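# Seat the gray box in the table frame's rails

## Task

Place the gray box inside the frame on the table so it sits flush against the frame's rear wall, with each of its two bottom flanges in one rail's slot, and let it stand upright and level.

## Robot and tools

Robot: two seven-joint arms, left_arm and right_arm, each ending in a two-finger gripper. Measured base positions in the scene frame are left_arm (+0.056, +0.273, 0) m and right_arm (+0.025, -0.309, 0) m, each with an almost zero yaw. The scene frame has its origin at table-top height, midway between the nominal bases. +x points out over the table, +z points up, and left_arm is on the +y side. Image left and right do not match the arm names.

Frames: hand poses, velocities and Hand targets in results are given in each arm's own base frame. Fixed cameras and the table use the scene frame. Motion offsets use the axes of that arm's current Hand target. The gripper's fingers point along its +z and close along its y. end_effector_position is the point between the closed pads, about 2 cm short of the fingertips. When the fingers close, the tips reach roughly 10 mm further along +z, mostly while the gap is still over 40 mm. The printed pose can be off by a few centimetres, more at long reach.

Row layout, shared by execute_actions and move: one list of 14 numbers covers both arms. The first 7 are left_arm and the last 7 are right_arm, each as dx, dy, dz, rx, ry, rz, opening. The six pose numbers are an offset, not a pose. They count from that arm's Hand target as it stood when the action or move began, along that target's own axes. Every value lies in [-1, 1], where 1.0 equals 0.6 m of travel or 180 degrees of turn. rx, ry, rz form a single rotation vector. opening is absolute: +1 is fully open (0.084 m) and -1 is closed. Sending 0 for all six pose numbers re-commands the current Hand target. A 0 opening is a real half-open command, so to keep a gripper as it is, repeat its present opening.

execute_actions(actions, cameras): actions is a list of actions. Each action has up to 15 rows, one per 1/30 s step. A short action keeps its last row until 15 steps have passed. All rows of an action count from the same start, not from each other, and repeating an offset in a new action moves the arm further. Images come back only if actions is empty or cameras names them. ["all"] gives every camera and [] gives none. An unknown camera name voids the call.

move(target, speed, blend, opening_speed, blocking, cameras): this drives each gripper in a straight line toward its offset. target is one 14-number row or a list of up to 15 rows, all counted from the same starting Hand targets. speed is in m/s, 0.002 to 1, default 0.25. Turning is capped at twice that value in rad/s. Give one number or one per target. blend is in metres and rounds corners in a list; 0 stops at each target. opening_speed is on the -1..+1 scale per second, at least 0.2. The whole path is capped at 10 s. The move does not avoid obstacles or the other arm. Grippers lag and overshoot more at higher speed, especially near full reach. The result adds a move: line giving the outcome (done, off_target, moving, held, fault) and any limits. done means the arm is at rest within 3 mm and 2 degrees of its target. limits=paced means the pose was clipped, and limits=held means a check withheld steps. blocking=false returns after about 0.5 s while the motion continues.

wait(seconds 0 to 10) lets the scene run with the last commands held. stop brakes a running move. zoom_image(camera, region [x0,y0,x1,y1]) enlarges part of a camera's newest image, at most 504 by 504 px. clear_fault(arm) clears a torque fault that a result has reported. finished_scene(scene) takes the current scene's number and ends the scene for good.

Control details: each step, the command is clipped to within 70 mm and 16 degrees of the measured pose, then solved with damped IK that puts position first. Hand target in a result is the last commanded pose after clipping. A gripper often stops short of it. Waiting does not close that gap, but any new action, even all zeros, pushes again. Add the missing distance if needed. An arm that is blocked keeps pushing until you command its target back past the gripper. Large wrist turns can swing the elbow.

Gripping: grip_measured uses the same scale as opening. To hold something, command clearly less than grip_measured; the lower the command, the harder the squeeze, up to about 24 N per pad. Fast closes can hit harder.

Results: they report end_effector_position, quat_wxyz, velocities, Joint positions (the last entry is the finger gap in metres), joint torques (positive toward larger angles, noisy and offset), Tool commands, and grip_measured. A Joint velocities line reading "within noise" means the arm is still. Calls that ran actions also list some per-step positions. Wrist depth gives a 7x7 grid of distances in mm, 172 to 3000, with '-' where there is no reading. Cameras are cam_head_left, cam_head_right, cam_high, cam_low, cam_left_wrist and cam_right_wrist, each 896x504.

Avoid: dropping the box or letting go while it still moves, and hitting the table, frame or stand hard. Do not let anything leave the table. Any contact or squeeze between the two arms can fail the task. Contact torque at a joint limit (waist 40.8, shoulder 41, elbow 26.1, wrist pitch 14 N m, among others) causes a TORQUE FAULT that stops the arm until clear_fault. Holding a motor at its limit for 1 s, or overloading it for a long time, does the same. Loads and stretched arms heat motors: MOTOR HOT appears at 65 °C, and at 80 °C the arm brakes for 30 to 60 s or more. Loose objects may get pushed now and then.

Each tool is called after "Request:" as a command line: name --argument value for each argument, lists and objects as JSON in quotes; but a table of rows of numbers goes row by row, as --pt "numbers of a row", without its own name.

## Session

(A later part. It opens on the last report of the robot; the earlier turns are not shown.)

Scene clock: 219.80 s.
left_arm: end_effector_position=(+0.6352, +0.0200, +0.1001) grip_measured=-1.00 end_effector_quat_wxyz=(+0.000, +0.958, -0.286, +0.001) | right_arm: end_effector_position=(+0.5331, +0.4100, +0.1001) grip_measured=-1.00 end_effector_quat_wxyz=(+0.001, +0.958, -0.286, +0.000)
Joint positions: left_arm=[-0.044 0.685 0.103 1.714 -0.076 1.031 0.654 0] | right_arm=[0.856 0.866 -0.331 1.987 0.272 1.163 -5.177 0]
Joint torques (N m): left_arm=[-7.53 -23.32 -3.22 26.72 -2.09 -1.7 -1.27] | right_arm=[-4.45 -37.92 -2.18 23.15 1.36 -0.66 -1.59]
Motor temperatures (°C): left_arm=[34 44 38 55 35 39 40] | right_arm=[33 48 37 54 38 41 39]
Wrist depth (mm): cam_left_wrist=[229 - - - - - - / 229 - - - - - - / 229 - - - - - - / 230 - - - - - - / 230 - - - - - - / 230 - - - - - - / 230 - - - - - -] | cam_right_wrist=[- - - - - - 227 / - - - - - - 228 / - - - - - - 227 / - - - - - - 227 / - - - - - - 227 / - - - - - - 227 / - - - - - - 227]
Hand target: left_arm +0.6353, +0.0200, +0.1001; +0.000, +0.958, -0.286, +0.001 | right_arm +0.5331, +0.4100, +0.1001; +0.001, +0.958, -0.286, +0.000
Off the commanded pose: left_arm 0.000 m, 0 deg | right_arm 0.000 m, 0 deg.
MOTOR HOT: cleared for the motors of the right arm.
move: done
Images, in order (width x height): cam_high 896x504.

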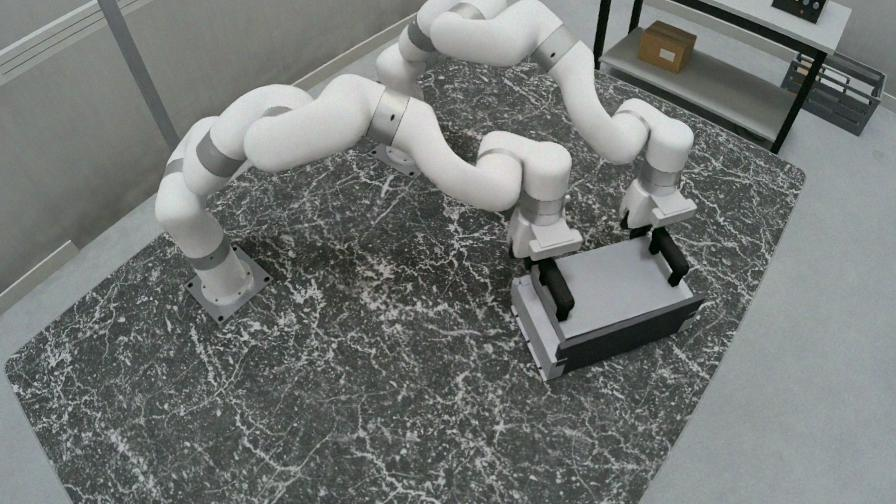

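Request:
move --target '[0.0167,0,0,0,0,0,-1,0.0167,0,0,0,0,0,-1]' --speed 0.02 --cameras '["cam_high"]'

Request:
zoom_image --camera "cam_high" --region '[500, 200, 710, 390]'

Scene clock: 226.03 s.
left_arm: end_effector_position=(+0.6276, +0.0161, +0.0957) grip_measured=-1.00 end_effector_quat_wxyz=(+0.009, +0.958, -0.285, -0.026) | right_arm: end_effector_position=(+0.5414, +0.4046, +0.1001) grip_measured=-1.00 end_effector_quat_wxyz=(+0.001, +0.958, -0.286, +0.000)
Joint positions: left_arm=[-0.047 0.711 0.102 1.756 -0.076 1.104 0.646 0] | right_arm=[0.837 0.882 -0.331 2.015 0.274 1.175 -5.189 0]
Joint torques (N m): left_arm=[-2.33 -27.83 -1.58 24.79 -1.13 -0.57 0.06] | right_arm=[-8.71 -37.81 -5.8 23.87 0.33 -2.43 -1.61]
Motor temperatures (°C): left_arm=[34 44 38 57 35 39 40] | right_arm=[33 47 37 54 38 40 40]
Wrist depth (mm): cam_left_wrist=[- - - - - - - / - - - - - - - / - - - - - - - / - - - - - - - / - - - - - - - / - - - - - - - / 221 - - - - - -] | cam_right_wrist=[- - - - - - - / - - - - - - - / - - - - - - - / - - - - - - - / - - - - - - - / - - - - - - - / - - - - - - -]
Hand target: left_arm +0.6276, +0.0161, +0.0957; +0.009, +0.958, -0.285, -0.026 (not the last commanded pose) | right_arm +0.5415, +0.4045, +0.1001; +0.001, +0.958, -0.286, +0.000
Tool commands: left_gripper/opening=-1.0 right_gripper/opening=-1.0
Off the commanded pose: left_arm 0.017 m, 3 deg | right_arm 0.000 m, 0 deg.
TORQUE FAULT: the external load on joint 6 (wrist pitch) of the left arm reached its load limit, and that arm stopped. The contact can be on any part of that arm beyond that joint, not only on its tool. A torque fault puts only its own arm into a fault stop. That arm's remaining commands of this call were not run. The hold on joint 6 (wrist pitch) of that arm was moved back by the arm itself, up to 3 degrees, as the stop began. That arm is still stopped at the end of this call. While its stop runs, that arm, its gripper or tool too, takes no new command.
CLEAR FAULT: the left arm stays stopped (state 4) until you call clear_fault(arm="left_arm").
End effector pose when the fault began: left_arm: position (+0.6408, +0.0163, +0.0995), quat_wxyz (+0.000, +0.958, -0.285, -0.002)
Joint positions when the fault began: left_arm=[-0.048 0.711 0.102 1.756 -0.076 1.052 0.646 0]
move: fault (left_arm)
Images, in order (width x height): cam_high 896x504.

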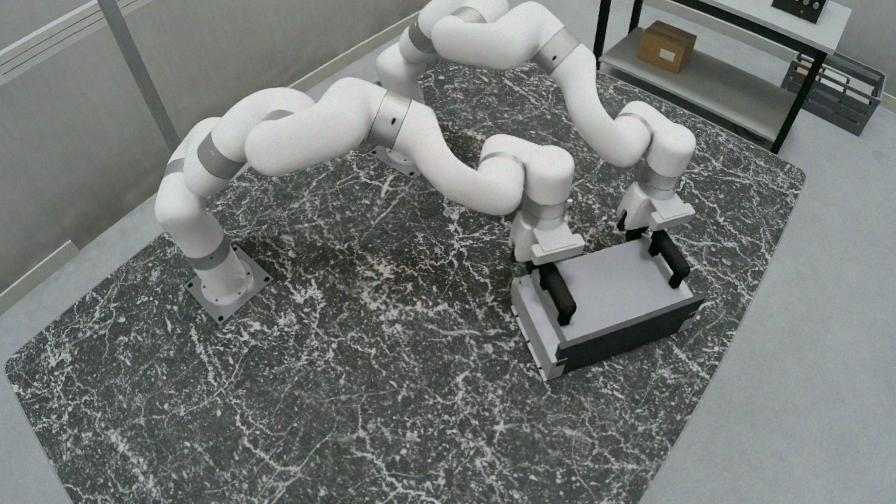

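Scaled by 2.400 from the camera's 896x504 image, which has a finer 1280x720 frame.

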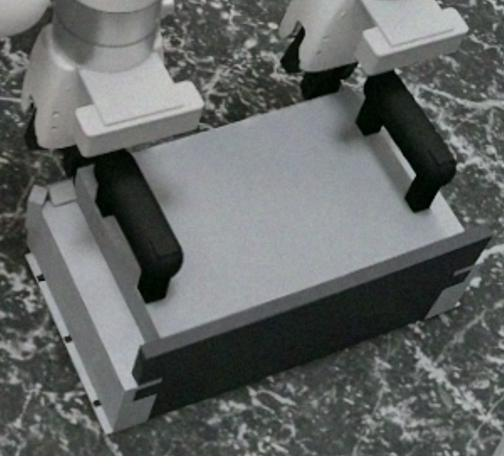

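Request:
clear_fault --arm "left_arm"

Request:
move --pt "-0.05 0 0 0 0 0 -1 -0.05 0 0 0 0 0 -1" --pt "-0.05 0 -0.267 0 0 0 -1 -0.05 0 -0.267 0 0 0 -1" --pt "0.16 0 -0.267 0 0 0 -1 0.14 0 -0.267 0 0 0 -1" --blend '[0.005,0.03,0]' --speed 0.25 --cameras '["cam_high","cam_left_wrist","cam_right_wrist"]'

Request:
zoom_image --camera "cam_left_wrist" --region '[400, 80, 896, 300]'

Request:
zoom_image --camera "cam_right_wrist" --region '[200, 80, 696, 300]'

Scene clock: 235.97 s.
left_arm: end_effector_position=(+0.6276, +0.0161, +0.0957) grip_measured=-1.00 end_effector_quat_wxyz=(+0.009, +0.958, -0.285, -0.026) | right_arm: end_effector_position=(+0.5415, +0.4045, +0.1001) grip_measured=-1.00 end_effector_quat_wxyz=(+0.001, +0.958, -0.286, +0.000)
Joint positions: left_arm=[-0.047 0.711 0.102 1.756 -0.076 1.104 0.646 0] | right_arm=[0.837 0.882 -0.331 2.015 0.274 1.175 -5.189 0]
Joint torques (N m): left_arm=[-2.51 -27.77 -1.55 24.82 -1 -0.53 0.13] | right_arm=[-9.01 -37.63 -9.07 20.17 -2.2 -4.57 -1.29]
Motor temperatures (°C): left_arm=[33 45 37 57 35 38 40] | right_arm=[33 47 39 53 38 40 40]
Wrist depth (mm): cam_left_wrist=[- - - - - - - / - - - - - - - / - - - - - - - / - - - - - - - / - - - - - - - / - - - - - - - / 221 - - - - - -] | cam_right_wrist=[- - - - - - - / - - - - - - - / - - - - - - - / - - - - - - - / - - - - - - - / - - - - - - - / - - - - - - -]
Hand target: left_arm +0.6276, +0.0161, +0.0957; +0.009, +0.958, -0.285, -0.026 (not the last commanded pose) | right_arm +0.5415, +0.4045, +0.1001; +0.001, +0.958, -0.286, +0.000
Tool commands: left_gripper/opening=-1.0 right_gripper/opening=-1.0
Off the commanded pose: left_arm 0.017 m, 3 deg | right_arm 0.000 m, 0 deg.
TORQUE FAULT, CONTINUED: the left arm's stop, for the torque fault of joint 6 (wrist pitch) that an earlier result reported, is over. The call counts as one of the actions that you can send in this scene. The hold on joint 6 (wrist pitch) of that arm was moved back by the arm itself, up to 3 degrees, as the stop began. That arm's target is now where it stood when the stop ended, not its last command. That arm's gripper keeps its grip as last carried out, and that arm accepts commands again: back off and push less far.
CLEAR FAULT: your call cleared the left arm's torque fault. If a joint's load stays at its limit, that arm stops again at once.

Scene clock: 238.13 s.
left_arm: end_effector_position=(+0.7158, -0.0359, +0.2510) grip_measured=-1.00 end_effector_quat_wxyz=(-0.013, +0.957, -0.284, +0.063) | right_arm: end_effector_position=(+0.6110, +0.3583, +0.2599) grip_measured=-1.00 end_effector_quat_wxyz=(-0.040, +0.957, -0.285, +0.039)
Joint positions: left_arm=[-0.066 1.023 0.077 2.707 -0.074 1.556 0.544 0] | right_arm=[0.602 1.013 -0.308 2.707 0.267 1.599 -5.23 0]
Joint torques (N m): left_arm=[6.91 -25.88 -3.43 24.86 1.64 -4.13 -1.24] | right_arm=[-4.33 -50.88 0.39 22.25 -1.7 -3.38 1.17]
Motor temperatures (°C): left_arm=[33 45 37 58 35 38 40] | right_arm=[33 47 39 54 38 39 40]
Wrist depth (mm): cam_left_wrist=[1269 1241 1228 402 399 393 389 / 1246 1228 1215 400 395 390 385 / 1228 1215 400 395 390 384 380 / 1222 400 395 312 273 270 267 / 399 395 390 318 216 268 265 / 396 390 386 382 206 265 262 / 391 387 382 303 204 263 260] | cam_right_wrist=[1290 417 410 401 394 386 378 / 424 416 407 400 392 383 376 / 423 411 288 285 310 381 374 / 299 294 287 282 308 380 371 / 297 292 286 280 215 376 369 / 295 290 284 279 213 375 368 / 293 288 282 278 211 373 366]
Hand target: left_arm +0.7168, -0.0359, +0.2514; +0.009, +0.958, -0.285, -0.026 | right_arm +0.6117, +0.3587, +0.2604; +0.001, +0.958, -0.286, +0.000
Off the commanded pose: left_arm 0.001 m, 11 deg | right_arm 0.001 m, 6 deg.
elbow stopped short (left arm): the move would have taken joint 4 (elbow) straighter than the controller allows.
elbow stopped short (right arm): the move would have taken joint 4 (elbow) straighter than the controller allows.
move: off_target (left_arm, right_arm)
Images, in order (width x height): cam_high 896x504, cam_left_wrist 896x504, cam_right_wrist 896x504.

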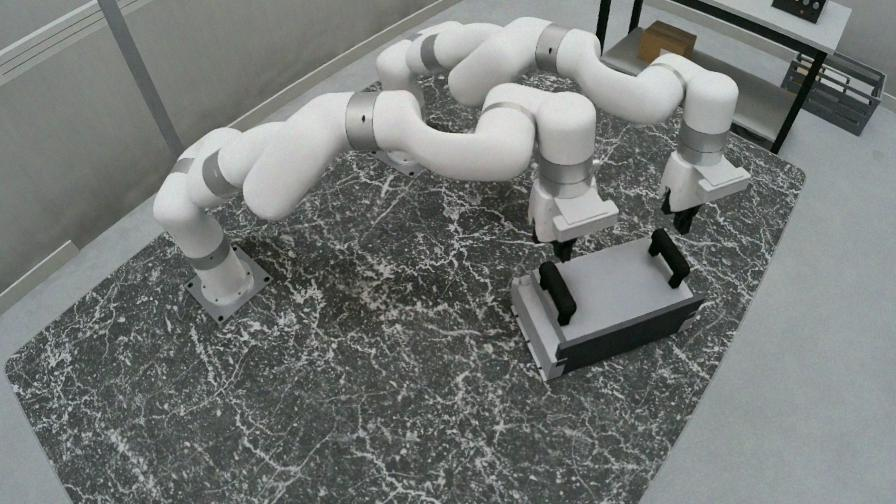

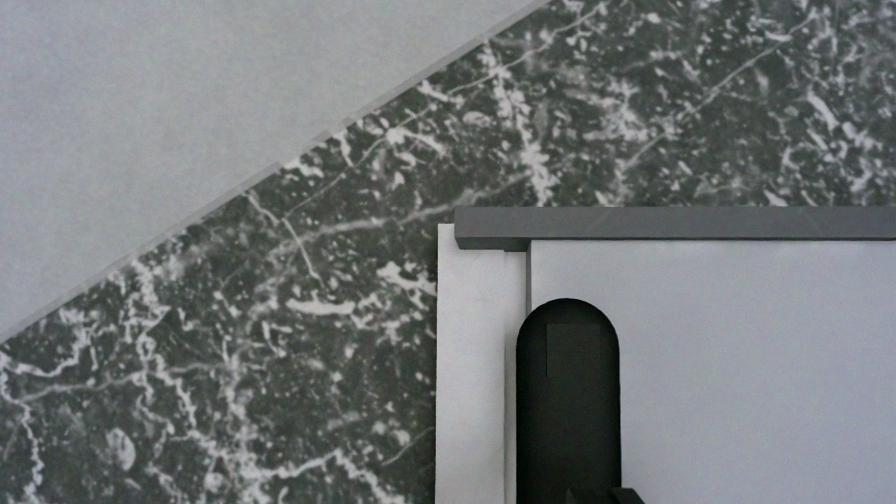

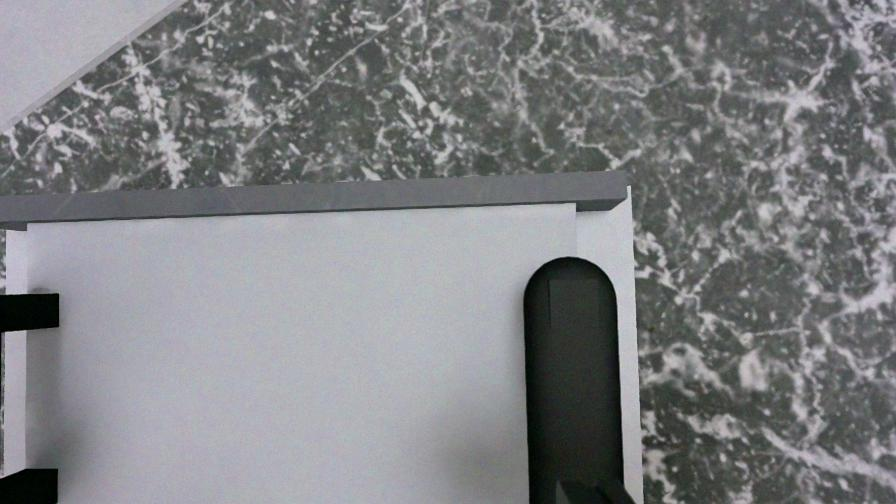

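Scaled by 1.016 from the camera's 896x504 image, which has a finer 1280x720 frame.

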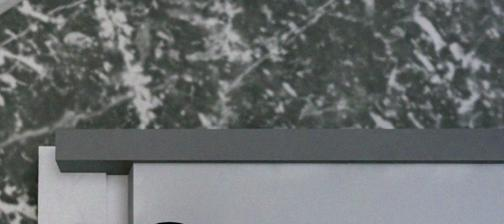

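Scaled by 1.016 from the camera's 896x504 image, which has a finer 1280x720 frame.

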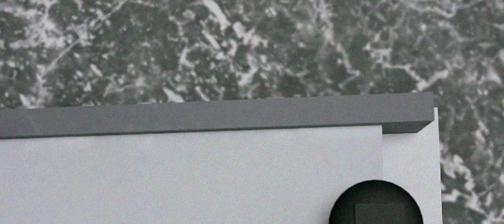

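Request:
finished_scene --scene 2

The scene is finished: the task was done.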